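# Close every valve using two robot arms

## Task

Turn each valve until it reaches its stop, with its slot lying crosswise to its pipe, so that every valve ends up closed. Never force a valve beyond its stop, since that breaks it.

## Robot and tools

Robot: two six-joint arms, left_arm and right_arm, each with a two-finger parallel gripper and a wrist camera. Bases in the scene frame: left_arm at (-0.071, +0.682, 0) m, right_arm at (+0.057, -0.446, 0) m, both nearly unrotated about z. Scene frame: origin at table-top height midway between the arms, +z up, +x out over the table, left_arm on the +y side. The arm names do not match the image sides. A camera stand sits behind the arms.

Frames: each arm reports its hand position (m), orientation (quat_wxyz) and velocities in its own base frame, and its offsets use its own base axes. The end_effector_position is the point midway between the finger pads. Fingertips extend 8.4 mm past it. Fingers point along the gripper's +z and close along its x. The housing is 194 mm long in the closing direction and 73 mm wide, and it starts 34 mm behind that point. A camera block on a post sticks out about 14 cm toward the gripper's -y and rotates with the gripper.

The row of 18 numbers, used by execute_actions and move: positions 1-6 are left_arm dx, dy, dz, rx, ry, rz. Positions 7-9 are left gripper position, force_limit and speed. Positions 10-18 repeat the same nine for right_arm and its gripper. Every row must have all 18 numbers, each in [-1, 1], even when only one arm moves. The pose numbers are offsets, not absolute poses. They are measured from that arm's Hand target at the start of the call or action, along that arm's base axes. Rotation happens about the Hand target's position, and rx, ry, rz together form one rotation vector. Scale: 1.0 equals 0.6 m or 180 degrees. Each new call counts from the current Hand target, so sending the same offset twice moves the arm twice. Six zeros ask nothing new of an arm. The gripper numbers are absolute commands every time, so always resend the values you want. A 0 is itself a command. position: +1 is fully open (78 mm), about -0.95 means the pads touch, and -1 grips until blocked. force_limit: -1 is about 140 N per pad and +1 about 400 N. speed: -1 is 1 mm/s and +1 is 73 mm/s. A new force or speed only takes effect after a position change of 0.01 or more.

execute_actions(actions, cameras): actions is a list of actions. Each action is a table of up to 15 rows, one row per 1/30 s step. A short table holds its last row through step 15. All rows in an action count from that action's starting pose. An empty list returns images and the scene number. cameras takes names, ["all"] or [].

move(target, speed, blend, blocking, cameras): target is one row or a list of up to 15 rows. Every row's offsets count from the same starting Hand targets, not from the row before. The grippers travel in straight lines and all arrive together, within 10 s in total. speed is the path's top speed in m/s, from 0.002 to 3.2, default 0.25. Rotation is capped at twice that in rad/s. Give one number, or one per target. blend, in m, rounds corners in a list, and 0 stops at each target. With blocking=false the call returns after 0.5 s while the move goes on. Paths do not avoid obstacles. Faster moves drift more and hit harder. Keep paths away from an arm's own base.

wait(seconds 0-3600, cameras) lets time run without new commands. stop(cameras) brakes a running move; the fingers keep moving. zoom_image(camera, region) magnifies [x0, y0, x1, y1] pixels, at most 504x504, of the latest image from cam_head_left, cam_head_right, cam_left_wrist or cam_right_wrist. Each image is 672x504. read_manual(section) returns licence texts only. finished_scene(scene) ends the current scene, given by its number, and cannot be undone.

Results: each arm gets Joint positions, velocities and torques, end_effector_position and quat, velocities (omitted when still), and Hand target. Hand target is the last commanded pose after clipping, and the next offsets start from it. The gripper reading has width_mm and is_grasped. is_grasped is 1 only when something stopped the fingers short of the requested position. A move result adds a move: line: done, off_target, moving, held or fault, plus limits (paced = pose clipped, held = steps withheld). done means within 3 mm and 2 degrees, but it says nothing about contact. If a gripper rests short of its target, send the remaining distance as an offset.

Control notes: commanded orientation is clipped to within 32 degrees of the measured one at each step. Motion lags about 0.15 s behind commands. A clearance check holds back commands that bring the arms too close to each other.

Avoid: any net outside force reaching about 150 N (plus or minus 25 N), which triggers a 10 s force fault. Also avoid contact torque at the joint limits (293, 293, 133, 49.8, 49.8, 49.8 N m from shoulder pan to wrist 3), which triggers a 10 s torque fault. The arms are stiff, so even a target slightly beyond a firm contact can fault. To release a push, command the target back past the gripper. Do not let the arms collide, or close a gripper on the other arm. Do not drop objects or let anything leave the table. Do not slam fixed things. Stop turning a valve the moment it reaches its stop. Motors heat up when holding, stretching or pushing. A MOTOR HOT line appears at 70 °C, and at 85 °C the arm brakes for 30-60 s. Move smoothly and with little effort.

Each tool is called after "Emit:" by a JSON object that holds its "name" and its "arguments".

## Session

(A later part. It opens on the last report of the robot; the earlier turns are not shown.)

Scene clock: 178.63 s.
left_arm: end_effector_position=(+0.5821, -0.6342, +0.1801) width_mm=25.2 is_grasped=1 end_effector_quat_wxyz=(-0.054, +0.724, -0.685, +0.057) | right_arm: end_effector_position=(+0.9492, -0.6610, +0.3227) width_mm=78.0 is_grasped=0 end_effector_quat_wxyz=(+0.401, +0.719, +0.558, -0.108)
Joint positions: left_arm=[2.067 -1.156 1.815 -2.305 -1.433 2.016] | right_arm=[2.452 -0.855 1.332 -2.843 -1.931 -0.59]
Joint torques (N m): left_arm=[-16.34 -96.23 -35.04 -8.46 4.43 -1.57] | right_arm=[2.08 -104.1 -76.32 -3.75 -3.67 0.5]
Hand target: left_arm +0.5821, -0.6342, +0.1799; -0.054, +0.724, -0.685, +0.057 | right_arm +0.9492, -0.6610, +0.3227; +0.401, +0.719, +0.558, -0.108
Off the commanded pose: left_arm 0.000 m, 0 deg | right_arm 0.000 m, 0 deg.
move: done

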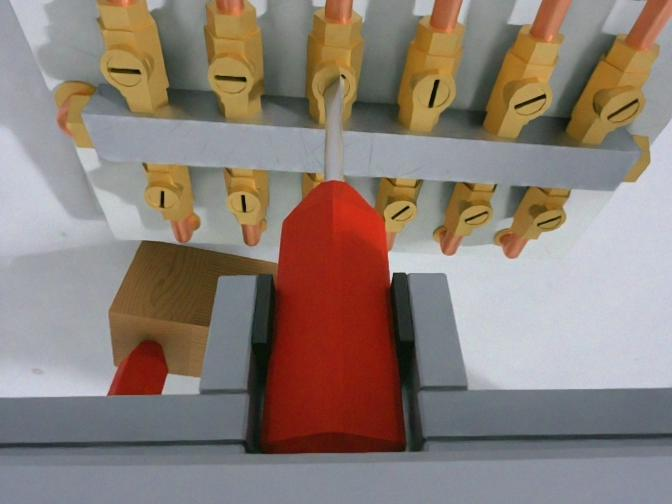

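Emit:
{"name": "move", "arguments": {"target": [[-0.0003,0,0.0018,0,0,0,-0.98,0.0,-0.6,0,0,0,0,0,0,1,1,1],[-0.0007,-0.0004,0.0018,0,0,0,-0.98,0.0,-0.6,0,0,0,0,0,0,1,1,1],[-0.0004,-0.0004,0.0002,0,0,0,-0.98,0.0,-0.6,0,0,0,0,0,0,1,1,1]], "speed": 0.02, "cameras": ["cam_left_wrist"]}}

Emit:
{"name": "zoom_image", "arguments": {"camera": "cam_left_wrist", "region": [310, 60, 370, 120]}}

Scene clock: 179.30 s.
left_arm: end_effector_position=(+0.5819, -0.6344, +0.1801) width_mm=25.2 is_grasped=1 end_effector_quat_wxyz=(-0.054, +0.724, -0.685, +0.057) | right_arm: end_effector_position=(+0.9492, -0.6610, +0.3227) width_mm=78.0 is_grasped=0 end_effector_quat_wxyz=(+0.401, +0.719, +0.558, -0.108)
Joint positions: left_arm=[2.066 -1.157 1.815 -2.305 -1.433 2.016] | right_arm=[2.452 -0.855 1.332 -2.843 -1.931 -0.59]
Joint torques (N m): left_arm=[-17.17 -103.14 -43.41 -9.34 4.4 -1.78] | right_arm=[1.41 -103.19 -76.26 -3.63 -3.39 0.5]
Hand target: left_arm +0.5819, -0.6344, +0.1800; -0.054, +0.724, -0.685, +0.057 | right_arm +0.9492, -0.6610, +0.3227; +0.401, +0.719, +0.558, -0.108
Off the commanded pose: left_arm 0.000 m, 0 deg | right_arm 0.000 m, 0 deg.
move: done

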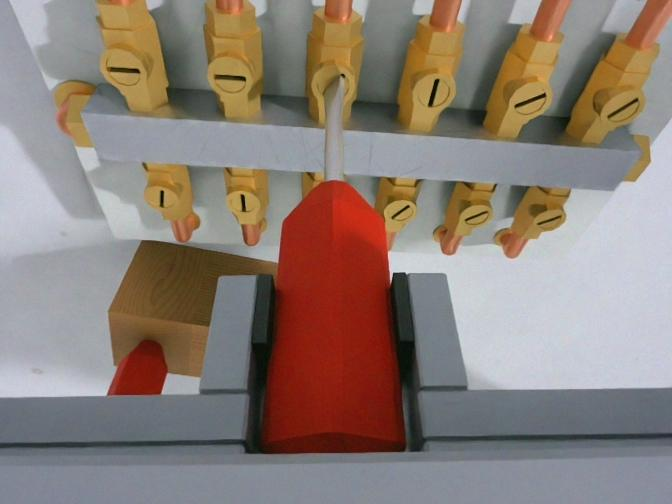

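Scaled by 8.400.

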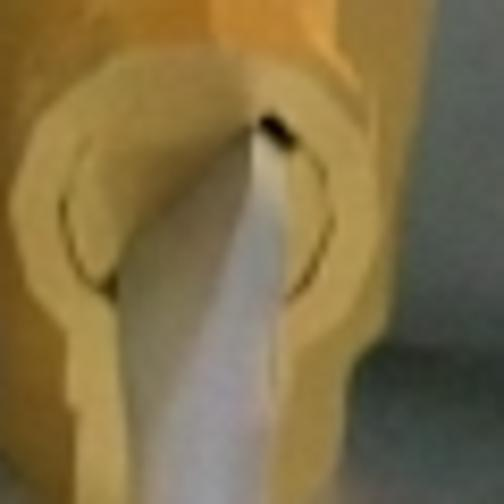

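Emit:
{"name": "move", "arguments": {"target": [[-0.0003,0,0.0018,0,0,0,-0.98,0.0,-0.6,0,0,0,0,0,0,1,1,1],[-0.0007,-0.0004,0.0018,0,0,0,-0.98,0.0,-0.6,0,0,0,0,0,0,1,1,1],[-0.0004,-0.0004,0.0,0,0,0,-0.98,0.0,-0.6,0,0,0,0,0,0,1,1,1]], "speed": 0.02, "cameras": ["cam_left_wrist"]}}

Emit:
{"name": "zoom_image", "arguments": {"camera": "cam_left_wrist", "region": [310, 60, 370, 120]}}

Scene clock: 179.93 s.
left_arm: end_effector_position=(+0.5816, -0.6347, +0.1801) width_mm=25.2 is_grasped=1 end_effector_quat_wxyz=(-0.054, +0.724, -0.685, +0.057) | right_arm: end_effector_position=(+0.9492, -0.6610, +0.3227) width_mm=78.0 is_grasped=0 end_effector_quat_wxyz=(+0.401, +0.719, +0.558, -0.108)
Joint positions: left_arm=[2.066 -1.156 1.815 -2.304 -1.433 2.016] | right_arm=[2.452 -0.855 1.332 -2.843 -1.931 -0.59]
Joint torques (N m): left_arm=[-14.61 -113.41 -37.36 -8.94 4.88 -1.83] | right_arm=[3.17 -103.92 -75.88 -3.78 -3.58 0.92]
Hand target: left_arm +0.5816, -0.6346, +0.1800; -0.054, +0.724, -0.685, +0.057 | right_arm +0.9492, -0.6610, +0.3227; +0.401, +0.719, +0.558, -0.108
Off the commanded pose: left_arm 0.000 m, 0 deg | right_arm 0.000 m, 0 deg.
move: done

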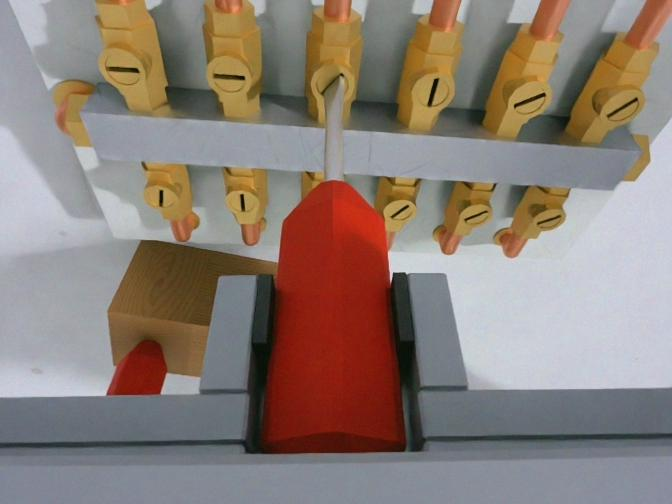

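Scaled by 8.400.

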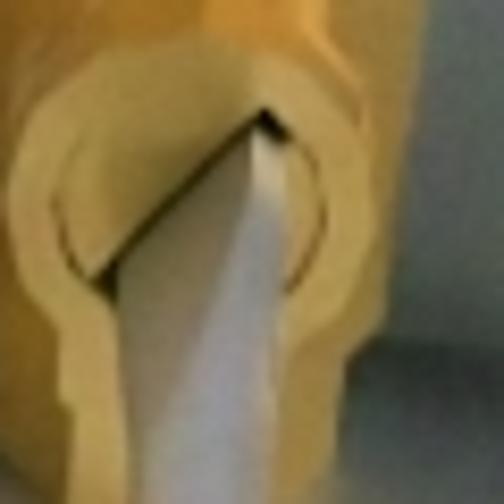

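Emit:
{"name": "move", "arguments": {"target": [[0.0001,0,-0.0007,0,0,0,-0.98,0.0,-0.6,0,0,0,0,0,0,1,1,1]], "speed": 0.02}}

Emit:
{"name": "move", "arguments": {"target": [[0.0001,0,-0.0007,0,0,0,-0.98,0.0,-0.6,0,0,0,0,0,0,1,1,1]], "speed": 0.02, "cameras": ["cam_left_wrist"]}}

Emit:
{"name": "zoom_image", "arguments": {"camera": "cam_left_wrist", "region": [310, 60, 370, 120]}}

Scene clock: 180.60 s.
left_arm: end_effector_position=(+0.5816, -0.6347, +0.1796) width_mm=25.2 is_grasped=1 end_effector_quat_wxyz=(-0.054, +0.724, -0.685, +0.057) | right_arm: end_effector_position=(+0.9492, -0.6610, +0.3227) width_mm=78.0 is_grasped=0 end_effector_quat_wxyz=(+0.401, +0.719, +0.558, -0.108)
Joint positions: left_arm=[2.066 -1.156 1.815 -2.305 -1.433 2.016] | right_arm=[2.452 -0.855 1.332 -2.843 -1.931 -0.59]
Joint torques (N m): left_arm=[3.17 -111.69 -36.71 -8.92 4.66 0.15] | right_arm=[2.58 -102.72 -75.61 -3.69 -3.4 0.25]
Hand target: left_arm +0.5817, -0.6346, +0.1796; -0.054, +0.724, -0.685, +0.057 | right_arm +0.9492, -0.6610, +0.3227; +0.401, +0.719, +0.558, -0.108
Off the commanded pose: left_arm 0.000 m, 0 deg | right_arm 0.000 m, 0 deg.
move: done

Scene clock: 181.10 s.
left_arm: end_effector_position=(+0.5817, -0.6346, +0.1792) width_mm=25.2 is_grasped=1 end_effector_quat_wxyz=(-0.054, +0.724, -0.685, +0.057) | right_arm: end_effector_position=(+0.9492, -0.6610, +0.3227) width_mm=78.0 is_grasped=0 end_effector_quat_wxyz=(+0.401, +0.719, +0.558, -0.108)
Joint positions: left_arm=[2.066 -1.155 1.815 -2.306 -1.433 2.016] | right_arm=[2.452 -0.855 1.332 -2.843 -1.931 -0.59]
Joint torques (N m): left_arm=[8.22 -111.59 -36.76 -8.9 4.17 1.9] | right_arm=[3.29 -103.2 -76.25 -3.55 -3.78 0.49]
Hand target: left_arm +0.5817, -0.6346, +0.1791; -0.054, +0.724, -0.685, +0.057 | right_arm +0.9492, -0.6610, +0.3227; +0.401, +0.719, +0.558, -0.108
Off the commanded pose: left_arm 0.000 m, 0 deg | right_arm 0.000 m, 0 deg.
move: done

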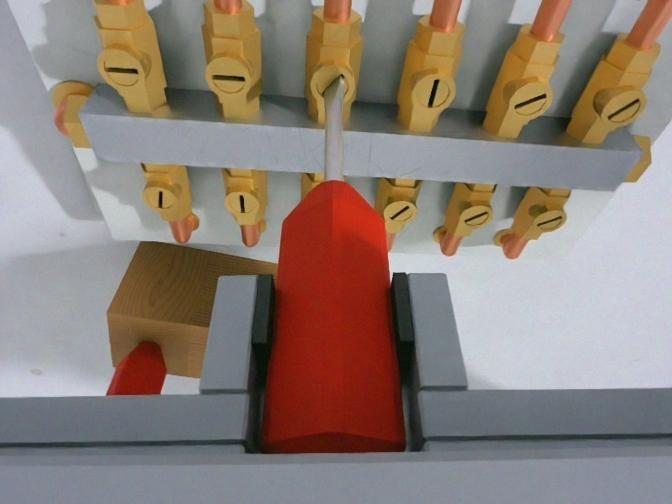

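Scaled by 8.400.

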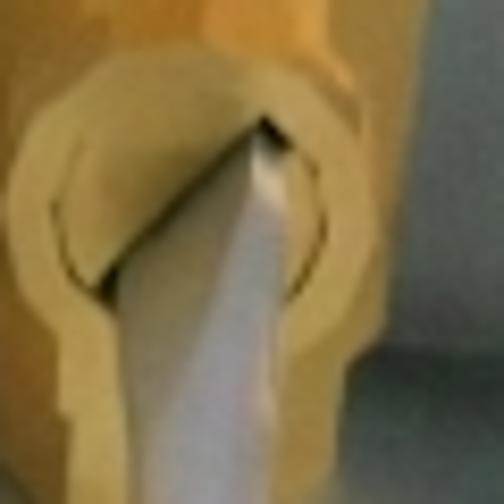

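Emit:
{"name": "move", "arguments": {"target": [[0.0001,0,-0.0008,0,0,0,-0.98,0.0,-0.6,0,0,0,0,0,0,1,1,1]], "speed": 0.02}}

Emit:
{"name": "move", "arguments": {"target": [[0.0001,0,-0.0007,0,0,0,-0.98,0.0,-0.6,0,0,0,0,0,0,1,1,1]], "speed": 0.02}}

Scene clock: 181.67 s.
left_arm: end_effector_position=(+0.5818, -0.6346, +0.1787) width_mm=25.2 is_grasped=1 end_effector_quat_wxyz=(-0.054, +0.724, -0.685, +0.057) | right_arm: end_effector_position=(+0.9492, -0.6610, +0.3227) width_mm=78.0 is_grasped=0 end_effector_quat_wxyz=(+0.401, +0.719, +0.558, -0.108)
Joint positions: left_arm=[2.066 -1.155 1.815 -2.307 -1.433 2.016] | right_arm=[2.452 -0.855 1.332 -2.843 -1.931 -0.59]
Joint torques (N m): left_arm=[12.63 -112.65 -36.27 -8.94 3.16 1.98] | right_arm=[1.47 -102.71 -76.15 -3.68 -3.66 0.94]
Hand target: left_arm +0.5818, -0.6346, +0.1787; -0.054, +0.724, -0.685, +0.057 | right_arm +0.9492, -0.6610, +0.3227; +0.401, +0.719, +0.558, -0.108
Off the commanded pose: left_arm 0.000 m, 0 deg | right_arm 0.000 m, 0 deg.
move: done

Scene clock: 182.17 s.
left_arm: end_effector_position=(+0.5819, -0.6346, +0.1783) width_mm=25.2 is_grasped=1 end_effector_quat_wxyz=(-0.054, +0.724, -0.685, +0.057) | right_arm: end_effector_position=(+0.9492, -0.6610, +0.3227) width_mm=78.0 is_grasped=0 end_effector_quat_wxyz=(+0.401, +0.719, +0.558, -0.108)
Joint positions: left_arm=[2.066 -1.154 1.816 -2.307 -1.433 2.016] | right_arm=[2.452 -0.855 1.332 -2.843 -1.931 -0.59]
Joint torques (N m): left_arm=[13.05 -111.85 -36.64 -8.96 1.99 2.23] | right_arm=[1.57 -103.54 -76.66 -3.74 -3.67 0.59]
Hand target: left_arm +0.5819, -0.6346, +0.1782; -0.054, +0.724, -0.685, +0.057 | right_arm +0.9492, -0.6610, +0.3227; +0.401, +0.719, +0.558, -0.108
Off the commanded pose: left_arm 0.000 m, 0 deg | right_arm 0.000 m, 0 deg.
move: done

Emit:
{"name": "move", "arguments": {"target": [[0.00073,-0.0002,0.00011,0.0173,0,-0.1098,-0.98,0.0,-0.6,0,0,0,0,0,0,1,1,1]], "speed": 0.06, "cameras": ["cam_left_wrist"]}}

Emit:
{"name": "zoom_image", "arguments": {"camera": "cam_left_wrist", "region": [310, 60, 370, 120]}}

Scene clock: 185.83 s.
left_arm: end_effector_position=(+0.5823, -0.6347, +0.1783) width_mm=25.2 is_grasped=1 end_effector_quat_wxyz=(+0.063, -0.594, +0.800, -0.047) | right_arm: end_effector_position=(+0.9492, -0.6610, +0.3227) width_mm=78.0 is_grasped=0 end_effector_quat_wxyz=(+0.401, +0.719, +0.558, -0.108)
Joint positions: left_arm=[2.067 -1.154 1.815 -2.307 -1.433 2.365] | right_arm=[2.452 -0.855 1.332 -2.843 -1.931 -0.59]
Joint torques (N m): left_arm=[6.32 -106.62 -47.7 -8.02 -5.65 2.23] | right_arm=[1.87 -103.81 -76.23 -3.84 -3.95 0.6]
Hand target: left_arm +0.5823, -0.6348, +0.1783; +0.063, -0.594, +0.801, -0.047 | right_arm +0.9492, -0.6610, +0.3227; +0.401, +0.719, +0.558, -0.108
Off the commanded pose: left_arm 0.000 m, 0 deg | right_arm 0.000 m, 0 deg.
move: done

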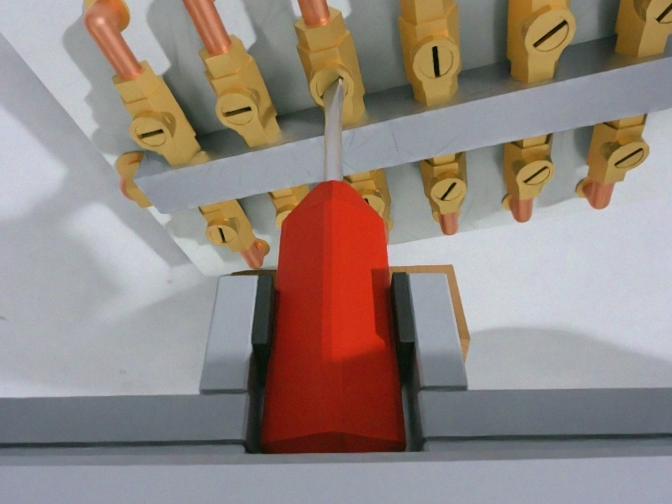

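Scaled by 8.400.

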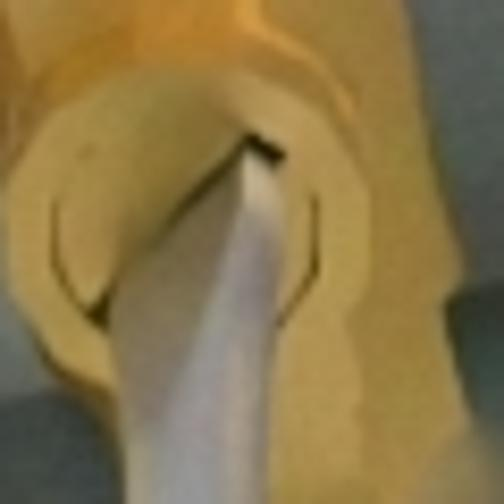

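Emit:
{"name": "move", "arguments": {"target": [[-0.00092,0.00065,-0.00014,0,0,0,-0.98,0.0,-0.6,0,0,0,0,0,0,1,1,1],[-0.00105,0.00105,-0.00016,0.0173,0,-0.1098,-0.98,0.0,-0.6,0,0,0,0,0,0,1,1,1]], "speed": 0.06, "cameras": ["cam_left_wrist"]}}

Emit:
{"name": "zoom_image", "arguments": {"camera": "cam_left_wrist", "region": [310, 60, 370, 120]}}

Scene clock: 189.60 s.
left_arm: end_effector_position=(+0.5817, -0.6341, +0.1782) width_mm=25.2 is_grasped=1 end_effector_quat_wxyz=(+0.070, -0.446, +0.892, -0.035) | right_arm: end_effector_position=(+0.9492, -0.6610, +0.3227) width_mm=78.0 is_grasped=0 end_effector_quat_wxyz=(+0.401, +0.719, +0.558, -0.108)
Joint positions: left_arm=[2.066 -1.155 1.817 -2.308 -1.433 2.714] | right_arm=[2.452 -0.855 1.332 -2.843 -1.931 -0.59]
Joint torques (N m): left_arm=[4.33 -146.82 -36.24 -9.14 -7.2 2.7] | right_arm=[1.67 -102.79 -76.39 -3.64 -3.87 0.57]
Hand target: left_arm +0.5817, -0.6341, +0.1782; +0.070, -0.446, +0.892, -0.035 | right_arm +0.9492, -0.6610, +0.3227; +0.401, +0.719, +0.558, -0.108
Off the commanded pose: left_arm 0.000 m, 0 deg | right_arm 0.000 m, 0 deg.
move: done

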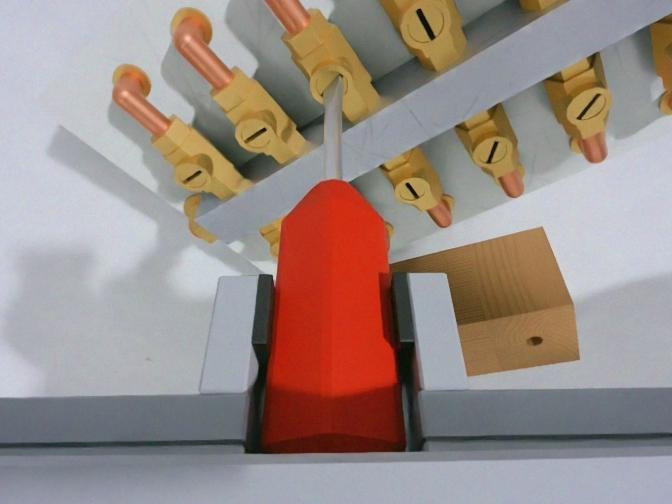

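Scaled by 8.400.

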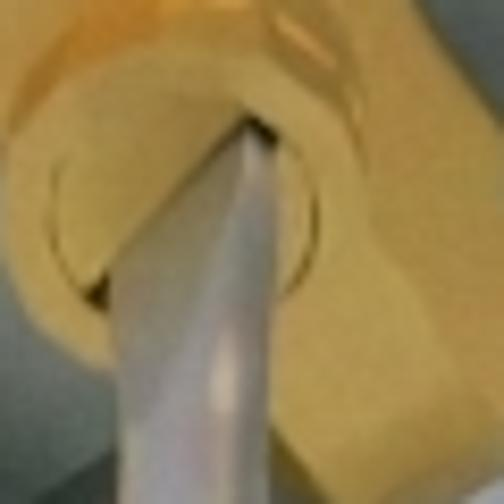

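Emit:
{"name": "move", "arguments": {"target": [[0.0002,0.0005,0.00003,0.0104,0,-0.0659,-0.98,0.0,-0.6,0,0,0,0,0,0,1,1,1],[0.0002,0.00055,0.00003,0.0139,0,-0.0878,-0.98,0.0,-0.6,0,0,0,0,0,0,1,1,1]], "speed": [0.06,0.04], "cameras": ["cam_left_wrist"]}}

Emit:
{"name": "zoom_image", "arguments": {"camera": "cam_left_wrist", "region": [210, 60, 370, 220]}}

Scene clock: 193.00 s.
left_arm: end_effector_position=(+0.5818, -0.6338, +0.1782) width_mm=25.2 is_grasped=1 end_effector_quat_wxyz=(+0.074, -0.318, +0.945, -0.025) | right_arm: end_effector_position=(+0.9492, -0.6610, +0.3227) width_mm=78.0 is_grasped=0 end_effector_quat_wxyz=(+0.401, +0.719, +0.558, -0.108)
Joint positions: left_arm=[2.067 -1.155 1.817 -2.308 -1.433 2.994] | right_arm=[2.452 -0.855 1.332 -2.843 -1.931 -0.59]
Joint torques (N m): left_arm=[1.69 -147.33 -37.76 -3.21 -4.59 2.97] | right_arm=[0.79 -103.36 -76.53 -3.74 -3.82 0.89]
Hand target: left_arm +0.5818, -0.6338, +0.1782; +0.074, -0.318, +0.945, -0.025 | right_arm +0.9492, -0.6610, +0.3227; +0.401, +0.719, +0.558, -0.108
Off the commanded pose: left_arm 0.000 m, 0 deg | right_arm 0.000 m, 0 deg.
move: done

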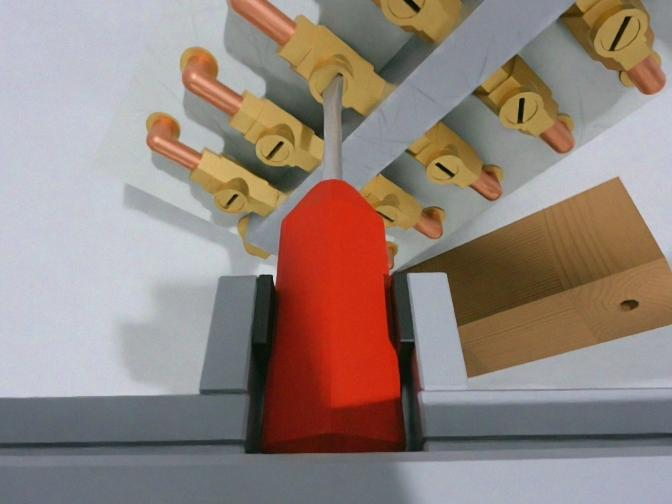

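Scaled by 3.150.

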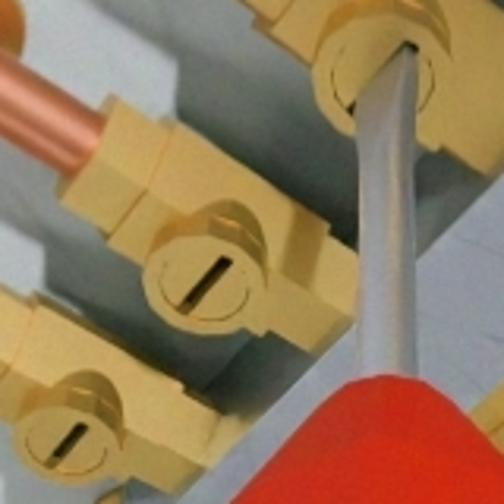

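Emit:
{"name": "move", "arguments": {"target": [[0,0.0001,0,0.0022,0,-0.0137,-0.98,0.0,-0.6,0,0,0,0,0,0,1,1,1]], "speed": 0.04, "cameras": ["cam_left_wrist"]}}

Emit:
{"name": "zoom_image", "arguments": {"camera": "cam_left_wrist", "region": [210, 60, 370, 220]}}

Scene clock: 194.03 s.
left_arm: end_effector_position=(+0.5818, -0.6337, +0.1782) width_mm=25.2 is_grasped=1 end_effector_quat_wxyz=(+0.075, -0.297, +0.952, -0.024) | right_arm: end_effector_position=(+0.9492, -0.6610, +0.3227) width_mm=78.0 is_grasped=0 end_effector_quat_wxyz=(+0.401, +0.719, +0.558, -0.108)
Joint positions: left_arm=[2.067 -1.155 1.817 -2.308 -1.433 3.038] | right_arm=[2.452 -0.855 1.332 -2.843 -1.931 -0.59]
Joint torques (N m): left_arm=[0.03 -148.86 -36.57 -2.87 -0.09 5.07] | right_arm=[2.32 -104.19 -76.19 -3.88 -3.7 0.89]
Hand target: left_arm +0.5818, -0.6337, +0.1782; +0.075, -0.297, +0.952, -0.024 | right_arm +0.9492, -0.6610, +0.3227; +0.401, +0.719, +0.558, -0.108
Off the commanded pose: left_arm 0.000 m, 0 deg | right_arm 0.000 m, 0 deg.
move: done

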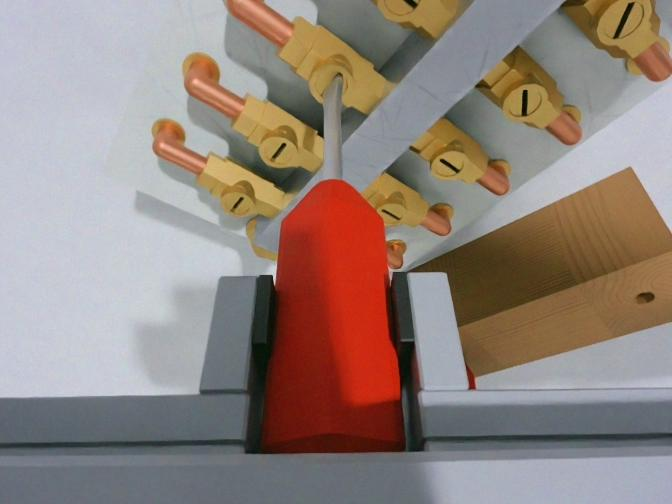

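Scaled by 3.150.

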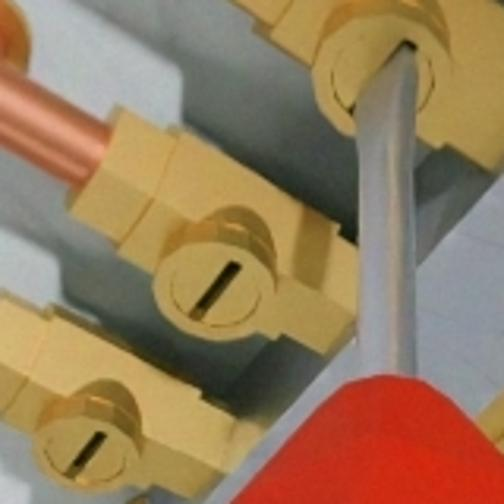

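Emit:
{"name": "move", "arguments": {"target": [[0,0,0,-0.0017,0,0.011,-0.98,0.0,-0.6,0,0,0,0,0,0,1,1,1],[-0.0031,0,0.01975,-0.0017,0,0.011,-0.98,0.0,-0.6,0,0,0,0,0,0,1,1,1],[-0.0031,-0.0674,0.019,-0.0854,0,0.5406,-0.98,0.0,-0.6,0,0,0,0,0,0,1,1,1],[-0.0009,-0.0674,0.0058,-0.0854,0,0.5406,-0.98,0.0,-0.6,0,0,0,0,0,0,1,1,1]], "speed": [0.1,0.03,0.5,0.03], "cameras": ["cam_left_wrist"]}}

Emit:
{"name": "zoom_image", "arguments": {"camera": "cam_left_wrist", "region": [310, 60, 370, 120]}}

Scene clock: 204.50 s.
left_arm: end_effector_position=(+0.5812, -0.6742, +0.1819) width_mm=25.2 is_grasped=1 end_effector_quat_wxyz=(-0.031, +0.915, -0.396, +0.072) | right_arm: end_effector_position=(+0.9492, -0.6610, +0.3227) width_mm=78.0 is_grasped=0 end_effector_quat_wxyz=(+0.401, +0.719, +0.558, -0.108)
Joint positions: left_arm=[2.043 -1.118 1.749 -2.274 -1.431 1.295] | right_arm=[2.452 -0.855 1.332 -2.843 -1.931 -0.59]
Joint torques (N m): left_arm=[15.16 -123.66 -36.86 -9.23 2.68 2.23] | right_arm=[1.05 -102.64 -75.78 -3.45 -3.83 0.63]
Hand target: left_arm +0.5812, -0.6742, +0.1817; -0.031, +0.915, -0.396, +0.072 | right_arm +0.9492, -0.6610, +0.3227; +0.401, +0.719, +0.558, -0.108
Off the commanded pose: left_arm 0.000 m, 0 deg | right_arm 0.000 m, 0 deg.
move: done

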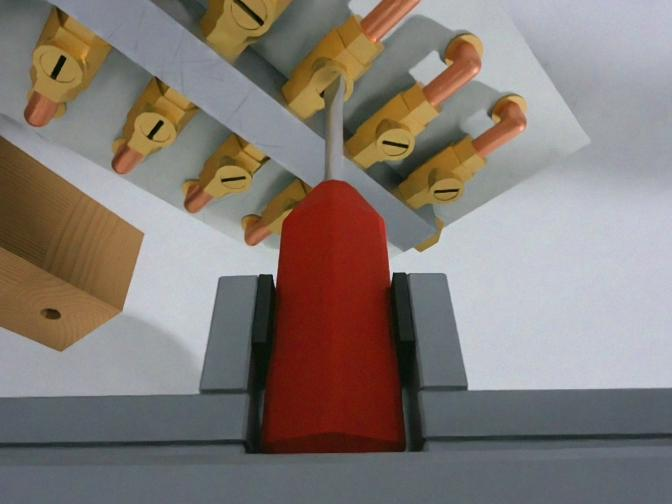

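Scaled by 8.400.

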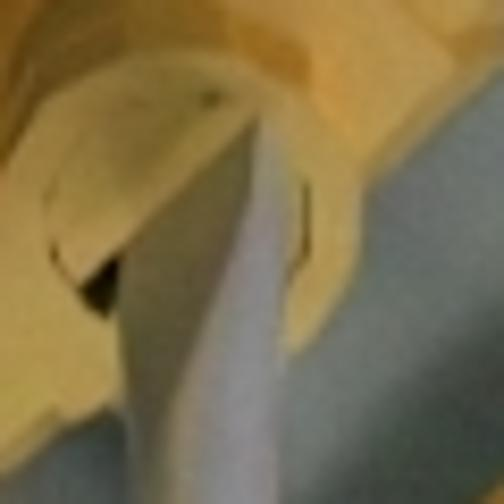

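Emit:
{"name": "move", "arguments": {"target": [[-0.0009,0,0.0058,0,0,0,-0.98,0.0,-0.6,0,0,0,0,0,0,1,1,1]], "speed": 0.05, "cameras": ["cam_left_wrist"]}}

Emit:
{"name": "zoom_image", "arguments": {"camera": "cam_left_wrist", "region": [310, 60, 370, 120]}}

Scene clock: 205.23 s.
left_arm: end_effector_position=(+0.5807, -0.6742, +0.1851) width_mm=25.2 is_grasped=1 end_effector_quat_wxyz=(-0.031, +0.915, -0.396, +0.072) | right_arm: end_effector_position=(+0.9492, -0.6610, +0.3227) width_mm=78.0 is_grasped=0 end_effector_quat_wxyz=(+0.401, +0.719, +0.558, -0.108)
Joint positions: left_arm=[2.043 -1.121 1.748 -2.269 -1.431 1.294] | right_arm=[2.452 -0.855 1.332 -2.843 -1.931 -0.59]
Joint torques (N m): left_arm=[-14.72 -155.67 -48.08 -4.09 -0.81 -1.8] | right_arm=[1.67 -103.33 -76.74 -3.56 -4 0.37]
Hand target: left_arm +0.5807, -0.6742, +0.1852; -0.031, +0.915, -0.396, +0.072 | right_arm +0.9492, -0.6610, +0.3227; +0.401, +0.719, +0.558, -0.108
Off the commanded pose: left_arm 0.000 m, 0 deg | right_arm 0.000 m, 0 deg.
move: done

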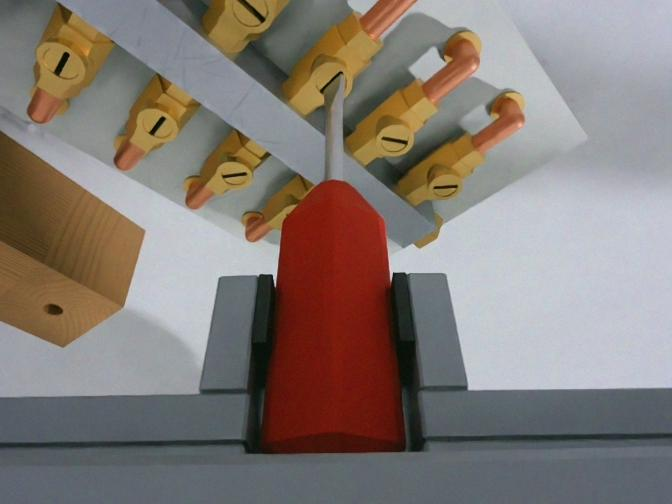

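Scaled by 8.400.

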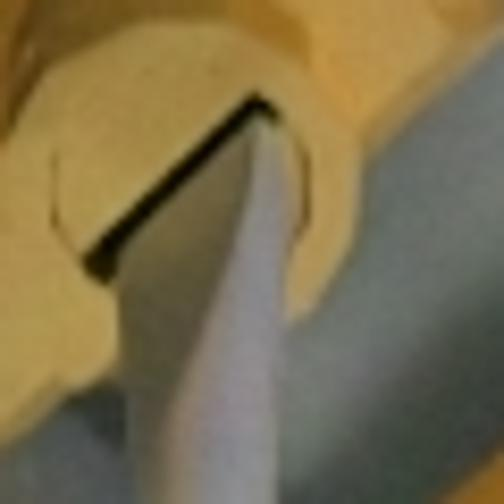

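Emit:
{"name": "move", "arguments": {"target": [[-0.0018,-0.0022,-0.0083,0,0,0,-0.98,0.0,-0.6,0,0,0,0,0,0,1,1,1]], "speed": 0.03, "cameras": ["cam_left_wrist"]}}

Emit:
{"name": "zoom_image", "arguments": {"camera": "cam_left_wrist", "region": [310, 60, 370, 120]}}

Scene clock: 206.30 s.
left_arm: end_effector_position=(+0.5796, -0.6755, +0.1804) width_mm=25.2 is_grasped=1 end_effector_quat_wxyz=(-0.031, +0.915, -0.396, +0.072) | right_arm: end_effector_position=(+0.9492, -0.6610, +0.3227) width_mm=78.0 is_grasped=0 end_effector_quat_wxyz=(+0.401, +0.719, +0.558, -0.108)
Joint positions: left_arm=[2.041 -1.116 1.75 -2.276 -1.431 1.292] | right_arm=[2.452 -0.855 1.332 -2.843 -1.931 -0.59]
Joint torques (N m): left_arm=[-13.76 -119.25 -37.69 -8.16 5.25 -2.1] | right_arm=[1.61 -104.08 -76.5 -3.58 -3.92 0.65]
Hand target: left_arm +0.5796, -0.6755, +0.1802; -0.031, +0.915, -0.396, +0.072 | right_arm +0.9492, -0.6610, +0.3227; +0.401, +0.719, +0.558, -0.108
Off the commanded pose: left_arm 0.000 m, 0 deg | right_arm 0.000 m, 0 deg.
move: done

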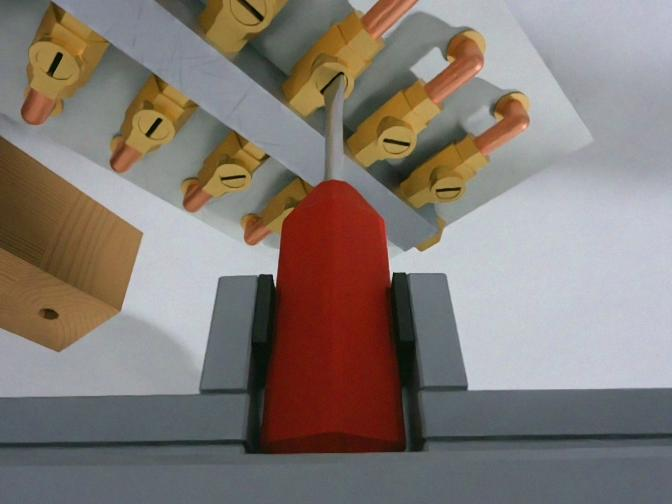

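Scaled by 8.400.

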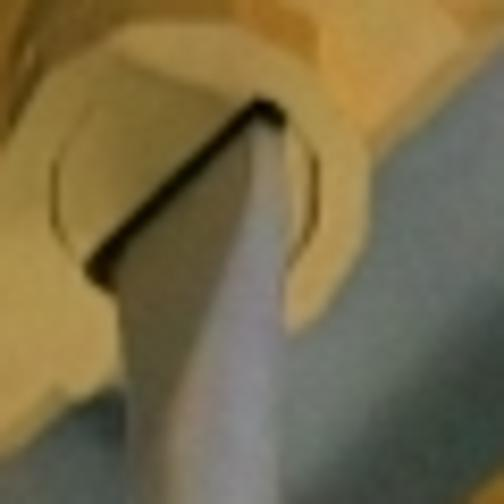

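Emit:
{"name": "move", "arguments": {"target": [[-0.0001,0,0.001,0,0,0,-0.98,0.0,-0.6,0,0,0,0,0,0,1,1,1],[-0.0001,0.0004,0.001,0,0,0,-0.98,0.0,-0.6,0,0,0,0,0,0,1,1,1],[0.0000,0.0004,-0.0005,0,0,0,-0.98,0.0,-0.6,0,0,0,0,0,0,1,1,1]], "speed": 0.02, "cameras": ["cam_left_wrist"]}}

Emit:
{"name": "zoom_image", "arguments": {"camera": "cam_left_wrist", "region": [310, 60, 370, 120]}}

Scene clock: 206.93 s.
left_arm: end_effector_position=(+0.5796, -0.6753, +0.1801) width_mm=25.2 is_grasped=1 end_effector_quat_wxyz=(-0.031, +0.915, -0.396, +0.072) | right_arm: end_effector_position=(+0.9492, -0.6610, +0.3227) width_mm=78.0 is_grasped=0 end_effector_quat_wxyz=(+0.401, +0.719, +0.558, -0.108)
Joint positions: left_arm=[2.041 -1.116 1.751 -2.277 -1.431 1.292] | right_arm=[2.452 -0.855 1.332 -2.843 -1.931 -0.59]
Joint torques (N m): left_arm=[7.68 -115.28 -35.32 -8.58 5.12 1.76] | right_arm=[1.77 -102.61 -76.14 -3.65 -3.73 0.48]
Hand target: left_arm +0.5796, -0.6753, +0.1799; -0.031, +0.915, -0.396, +0.072 | right_arm +0.9492, -0.6610, +0.3227; +0.401, +0.719, +0.558, -0.108
Off the commanded pose: left_arm 0.000 m, 0 deg | right_arm 0.000 m, 0 deg.
move: done

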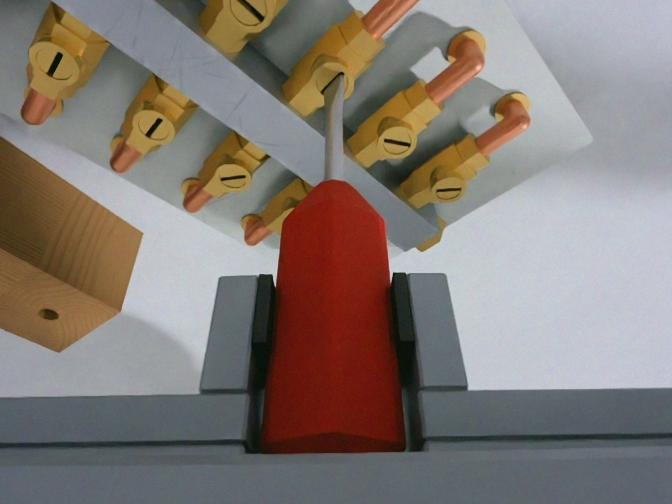

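Scaled by 8.400.

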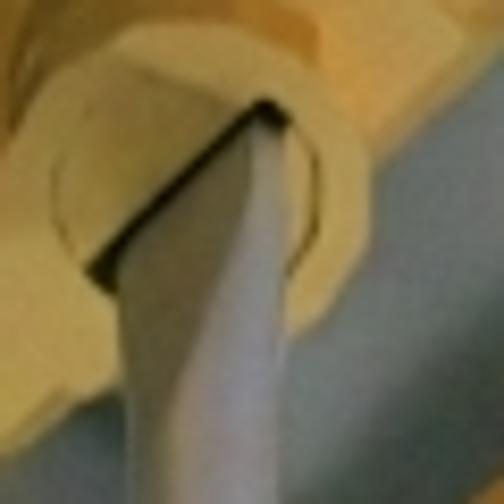

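Emit:
{"name": "move", "arguments": {"target": [[-0.0001,0,0.0012,0,0,0,-0.98,0.0,-0.6,0,0,0,0,0,0,1,1,1],[-0.0001,0.0004,0.0012,0,0,0,-0.98,0.0,-0.6,0,0,0,0,0,0,1,1,1],[0.0000,0.0004,-0.0000,0,0,0,-0.98,0.0,-0.6,0,0,0,0,0,0,1,1,1]], "speed": 0.02, "cameras": ["cam_left_wrist"]}}

Emit:
{"name": "zoom_image", "arguments": {"camera": "cam_left_wrist", "region": [310, 60, 370, 120]}}

Scene clock: 208.50 s.
left_arm: end_effector_position=(+0.5796, -0.6750, +0.1800) width_mm=25.2 is_grasped=1 end_effector_quat_wxyz=(-0.031, +0.915, -0.396, +0.072) | right_arm: end_effector_position=(+0.9492, -0.6610, +0.3227) width_mm=78.0 is_grasped=0 end_effector_quat_wxyz=(+0.401, +0.719, +0.558, -0.108)
Joint positions: left_arm=[2.041 -1.116 1.751 -2.277 -1.431 1.293] | right_arm=[2.452 -0.855 1.332 -2.843 -1.931 -0.59]
Joint torques (N m): left_arm=[16.09 -140.8 -31.16 -6.93 2.49 1.91] | right_arm=[1.81 -101.84 -76.65 -3.86 -4.11 0.54]
Hand target: left_arm +0.5796, -0.6750, +0.1799; -0.031, +0.915, -0.396, +0.072 | right_arm +0.9492, -0.6610, +0.3227; +0.401, +0.719, +0.558, -0.108
Off the commanded pose: left_arm 0.000 m, 0 deg | right_arm 0.000 m, 0 deg.
move: done

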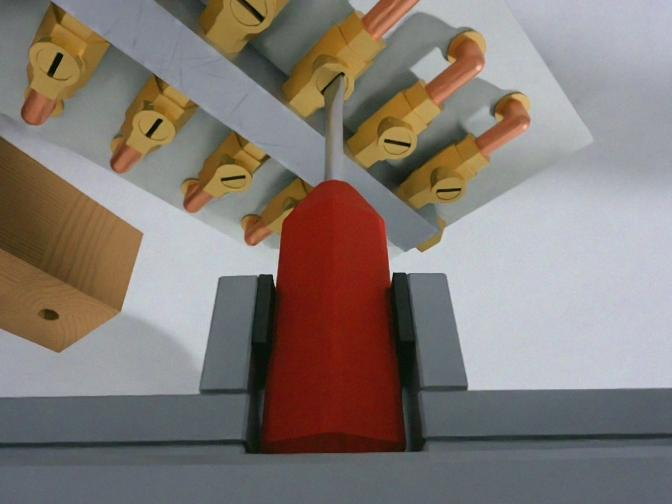

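Scaled by 8.400.

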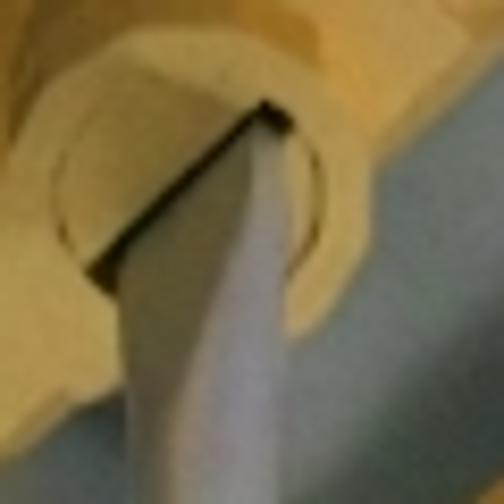

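Emit:
{"name": "move", "arguments": {"target": [[-0.0001,0,0.0012,0,0,0,-0.98,0.0,-0.6,0,0,0,0,0,0,1,1,1],[-0.0001,0.0004,0.0012,0,0,0,-0.98,0.0,-0.6,0,0,0,0,0,0,1,1,1],[0.0000,0.0004,-0.0002,0,0,0,-0.98,0.0,-0.6,0,0,0,0,0,0,1,1,1]], "speed": 0.02, "cameras": ["cam_left_wrist"]}}

Emit:
{"name": "zoom_image", "arguments": {"camera": "cam_left_wrist", "region": [310, 60, 370, 120]}}

Scene clock: 209.17 s.
left_arm: end_effector_position=(+0.5796, -0.6748, +0.1799) width_mm=25.2 is_grasped=1 end_effector_quat_wxyz=(-0.031, +0.915, -0.396, +0.072) | right_arm: end_effector_position=(+0.9492, -0.6610, +0.3227) width_mm=78.0 is_grasped=0 end_effector_quat_wxyz=(+0.401, +0.719, +0.558, -0.108)
Joint positions: left_arm=[2.041 -1.117 1.751 -2.277 -1.431 1.293] | right_arm=[2.452 -0.855 1.332 -2.843 -1.931 -0.59]
Joint torques (N m): left_arm=[13.83 -120.3 -38.02 -8.6 0.22 2.5] | right_arm=[2.64 -103.98 -76.8 -3.81 -3.75 0.65]
Hand target: left_arm +0.5796, -0.6748, +0.1798; -0.031, +0.915, -0.396, +0.072 | right_arm +0.9492, -0.6610, +0.3227; +0.401, +0.719, +0.558, -0.108
Off the commanded pose: left_arm 0.000 m, 0 deg | right_arm 0.000 m, 0 deg.
move: done

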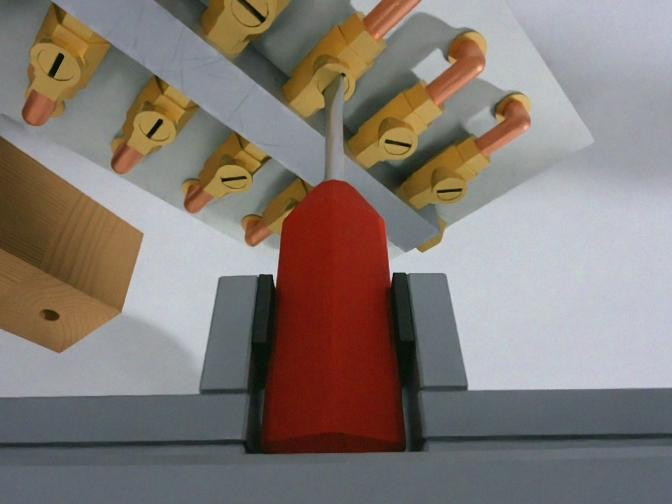

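Scaled by 8.400.

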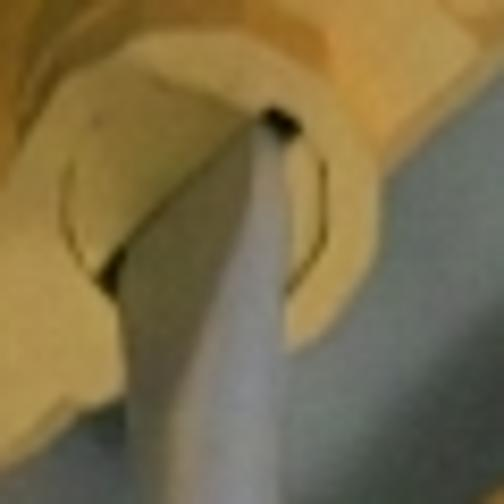

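Emit:
{"name": "move", "arguments": {"target": [[-0.0001,0,0.0012,0,0,0,-0.98,0.0,-0.6,0,0,0,0,0,0,1,1,1],[-0.0001,-0.00018,0.0012,0.0009,0,-0.0055,-0.98,0.0,-0.6,0,0,0,0,0,0,1,1,1],[0.0000,-0.00018,-0.0004,0.0009,0,-0.0055,-0.98,0.0,-0.6,0,0,0,0,0,0,1,1,1]], "speed": 0.02, "cameras": ["cam_left_wrist"]}}

Emit:
{"name": "zoom_image", "arguments": {"camera": "cam_left_wrist", "region": [310, 60, 370, 120]}}

Scene clock: 210.23 s.
left_arm: end_effector_position=(+0.5796, -0.6749, +0.1798) width_mm=25.2 is_grasped=1 end_effector_quat_wxyz=(-0.032, +0.911, -0.404, +0.072) | right_arm: end_effector_position=(+0.9492, -0.6610, +0.3227) width_mm=78.0 is_grasped=0 end_effector_quat_wxyz=(+0.401, +0.719, +0.558, -0.108)
Joint positions: left_arm=[2.041 -1.116 1.751 -2.278 -1.431 1.31] | right_arm=[2.452 -0.855 1.332 -2.843 -1.931 -0.59]
Joint torques (N m): left_arm=[-3.3 -121.28 -37.1 -9.18 0.66 2.1] | right_arm=[1.26 -101.98 -76.27 -3.7 -3.93 0.88]
Hand target: left_arm +0.5796, -0.6749, +0.1796; -0.032, +0.911, -0.404, +0.072 | right_arm +0.9492, -0.6610, +0.3227; +0.401, +0.719, +0.558, -0.108
Off the commanded pose: left_arm 0.000 m, 0 deg | right_arm 0.000 m, 0 deg.
move: done

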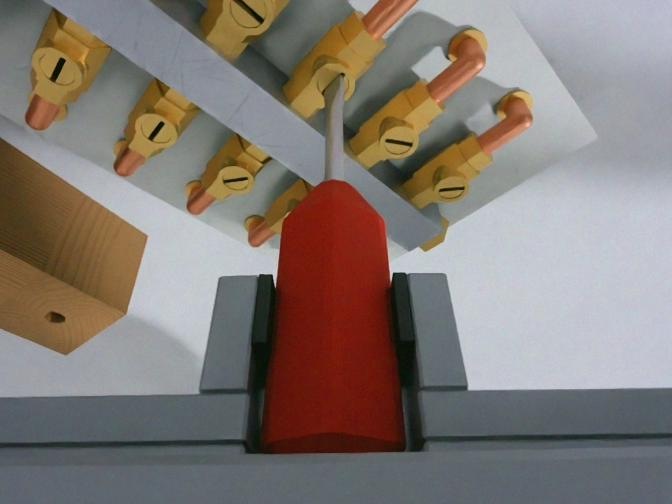

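Scaled by 8.400.

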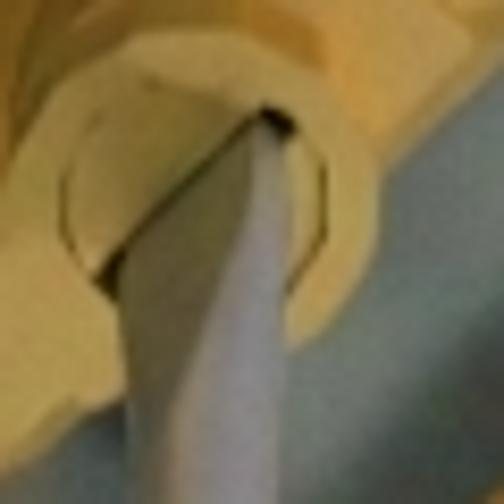

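Emit:
{"name": "move", "arguments": {"target": [[0.0001,0,-0.0006,0,0,0,-0.98,0.0,-0.6,0,0,0,0,0,0,1,1,1]], "speed": 0.02}}

Scene clock: 210.80 s.
left_arm: end_effector_position=(+0.5797, -0.6749, +0.1792) width_mm=25.2 is_grasped=1 end_effector_quat_wxyz=(-0.032, +0.911, -0.404, +0.072) | right_arm: end_effector_position=(+0.9492, -0.6610, +0.3227) width_mm=78.0 is_grasped=0 end_effector_quat_wxyz=(+0.401, +0.719, +0.558, -0.108)
Joint positions: left_arm=[2.041 -1.116 1.752 -2.278 -1.431 1.31] | right_arm=[2.452 -0.855 1.332 -2.843 -1.931 -0.59]
Joint torques (N m): left_arm=[10.33 -120.04 -37.55 -8.82 2.17 2.46] | right_arm=[1.21 -102.6 -76.34 -3.77 -4.01 0.94]
Hand target: left_arm +0.5797, -0.6749, +0.1792; -0.032, +0.911, -0.404, +0.072 | right_arm +0.9492, -0.6610, +0.3227; +0.401, +0.719, +0.558, -0.108
Off the commanded pose: left_arm 0.000 m, 0 deg | right_arm 0.000 m, 0 deg.
move: done

Emit:
{"name": "move", "arguments": {"target": [[0.00015,0,-0.0009,0,0,0,-0.98,0.0,-0.6,0,0,0,0,0,0,1,1,1]], "speed": 0.02}}

Emit:
{"name": "move", "arguments": {"target": [[0.00015,0,-0.0009,0,0,0,-0.98,0.0,-0.6,0,0,0,0,0,0,1,1,1]], "speed": 0.02, "cameras": ["cam_left_wrist"]}}

Emit:
{"name": "zoom_image", "arguments": {"camera": "cam_left_wrist", "region": [310, 60, 370, 120]}}

Scene clock: 211.90 s.
left_arm: end_effector_position=(+0.5798, -0.6749, +0.1787) width_mm=25.2 is_grasped=1 end_effector_quat_wxyz=(-0.032, +0.911, -0.404, +0.072) | right_arm: end_effector_position=(+0.9492, -0.6610, +0.3227) width_mm=78.0 is_grasped=0 end_effector_quat_wxyz=(+0.401, +0.719, +0.558, -0.108)
Joint positions: left_arm=[2.041 -1.115 1.752 -2.279 -1.431 1.31] | right_arm=[2.452 -0.855 1.332 -2.843 -1.931 -0.59]
Joint torques (N m): left_arm=[14.49 -119.06 -37.37 -8.76 4.24 2.57] | right_arm=[2.02 -103.58 -76.09 -3.65 -3.91 0.65]
Hand target: left_arm +0.5798, -0.6749, +0.1787; -0.032, +0.911, -0.404, +0.072 | right_arm +0.9492, -0.6610, +0.3227; +0.401, +0.719, +0.558, -0.108
Off the commanded pose: left_arm 0.000 m, 0 deg | right_arm 0.000 m, 0 deg.
move: done

Scene clock: 212.40 s.
left_arm: end_effector_position=(+0.5799, -0.6749, +0.1781) width_mm=25.2 is_grasped=1 end_effector_quat_wxyz=(-0.032, +0.911, -0.404, +0.072) | right_arm: end_effector_position=(+0.9492, -0.6610, +0.3227) width_mm=78.0 is_grasped=0 end_effector_quat_wxyz=(+0.401, +0.719, +0.558, -0.108)
Joint positions: left_arm=[2.041 -1.114 1.752 -2.28 -1.431 1.31] | right_arm=[2.452 -0.855 1.332 -2.843 -1.931 -0.59]
Joint torques (N m): left_arm=[13.73 -119.35 -37.07 -8.67 4.81 2.28] | right_arm=[2.89 -103.02 -76.63 -3.53 -4.1 0.83]
Hand target: left_arm +0.5799, -0.6749, +0.1781; -0.032, +0.911, -0.404, +0.072 | right_arm +0.9492, -0.6610, +0.3227; +0.401, +0.719, +0.558, -0.108
Off the commanded pose: left_arm 0.000 m, 0 deg | right_arm 0.000 m, 0 deg.
move: done

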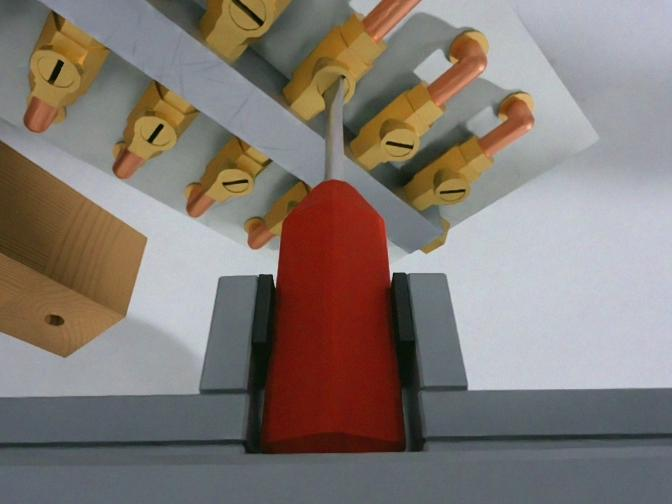

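Scaled by 8.400.

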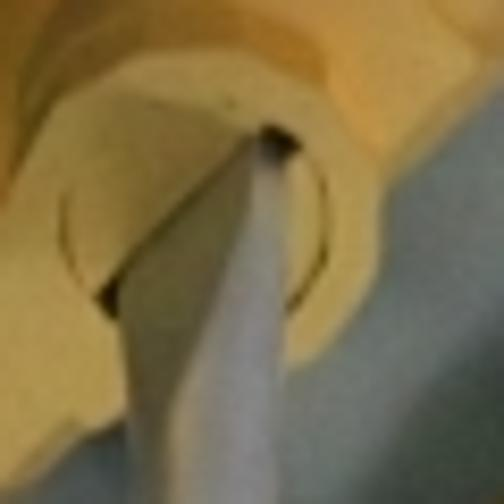

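Emit:
{"name": "move", "arguments": {"target": [[-0.0005,0.0001,-0.00008,0.0139,0,-0.0878,-0.98,0.0,-0.6,0,0,0,0,0,0,1,1,1],[-0.00098,0.00033,-0.00015,0.0277,0,-0.1756,-0.98,0.0,-0.6,0,0,0,0,0,0,1,1,1]], "speed": 0.1, "blend": 0.001, "cameras": ["cam_left_wrist"]}}

Emit:
{"name": "zoom_image", "arguments": {"camera": "cam_left_wrist", "region": [310, 60, 370, 120]}}

Scene clock: 215.93 s.
left_arm: end_effector_position=(+0.5793, -0.6747, +0.1780) width_mm=25.2 is_grasped=1 end_effector_quat_wxyz=(-0.050, +0.765, -0.640, +0.060) | right_arm: end_effector_position=(+0.9492, -0.6610, +0.3227) width_mm=78.0 is_grasped=0 end_effector_quat_wxyz=(+0.401, +0.719, +0.558, -0.108)
Joint positions: left_arm=[2.041 -1.115 1.753 -2.281 -1.431 1.868] | right_arm=[2.452 -0.855 1.332 -2.843 -1.931 -0.59]
Joint torques (N m): left_arm=[-13.07 -151.55 -37.59 -10 -4.88 2.67] | right_arm=[2.47 -103.07 -76.34 -3.82 -4.17 0.4]
Hand target: left_arm +0.5793, -0.6747, +0.1780; -0.050, +0.765, -0.640, +0.060 | right_arm +0.9492, -0.6610, +0.3227; +0.401, +0.719, +0.558, -0.108
Off the commanded pose: left_arm 0.000 m, 0 deg | right_arm 0.000 m, 0 deg.
move: done

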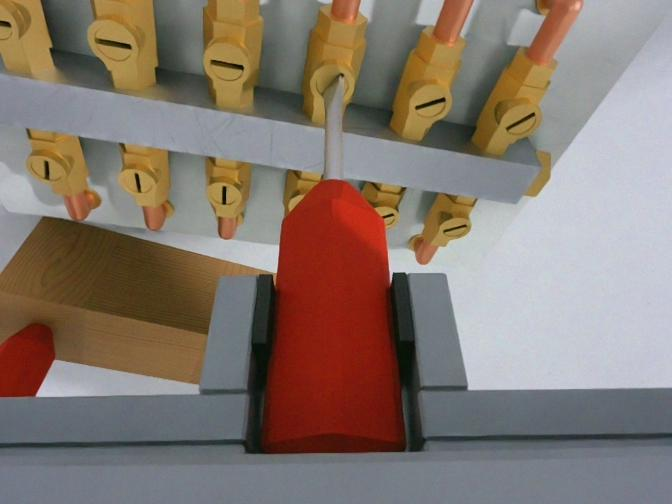

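Scaled by 8.400.

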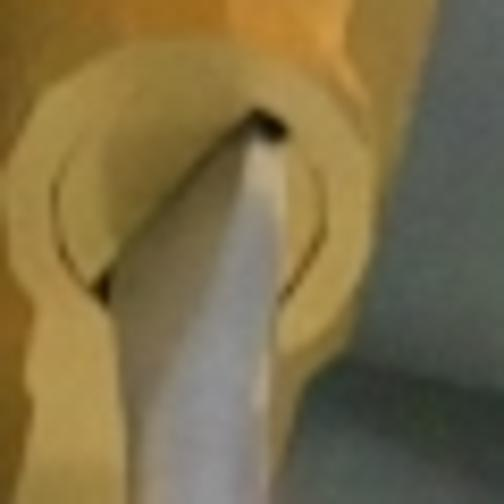

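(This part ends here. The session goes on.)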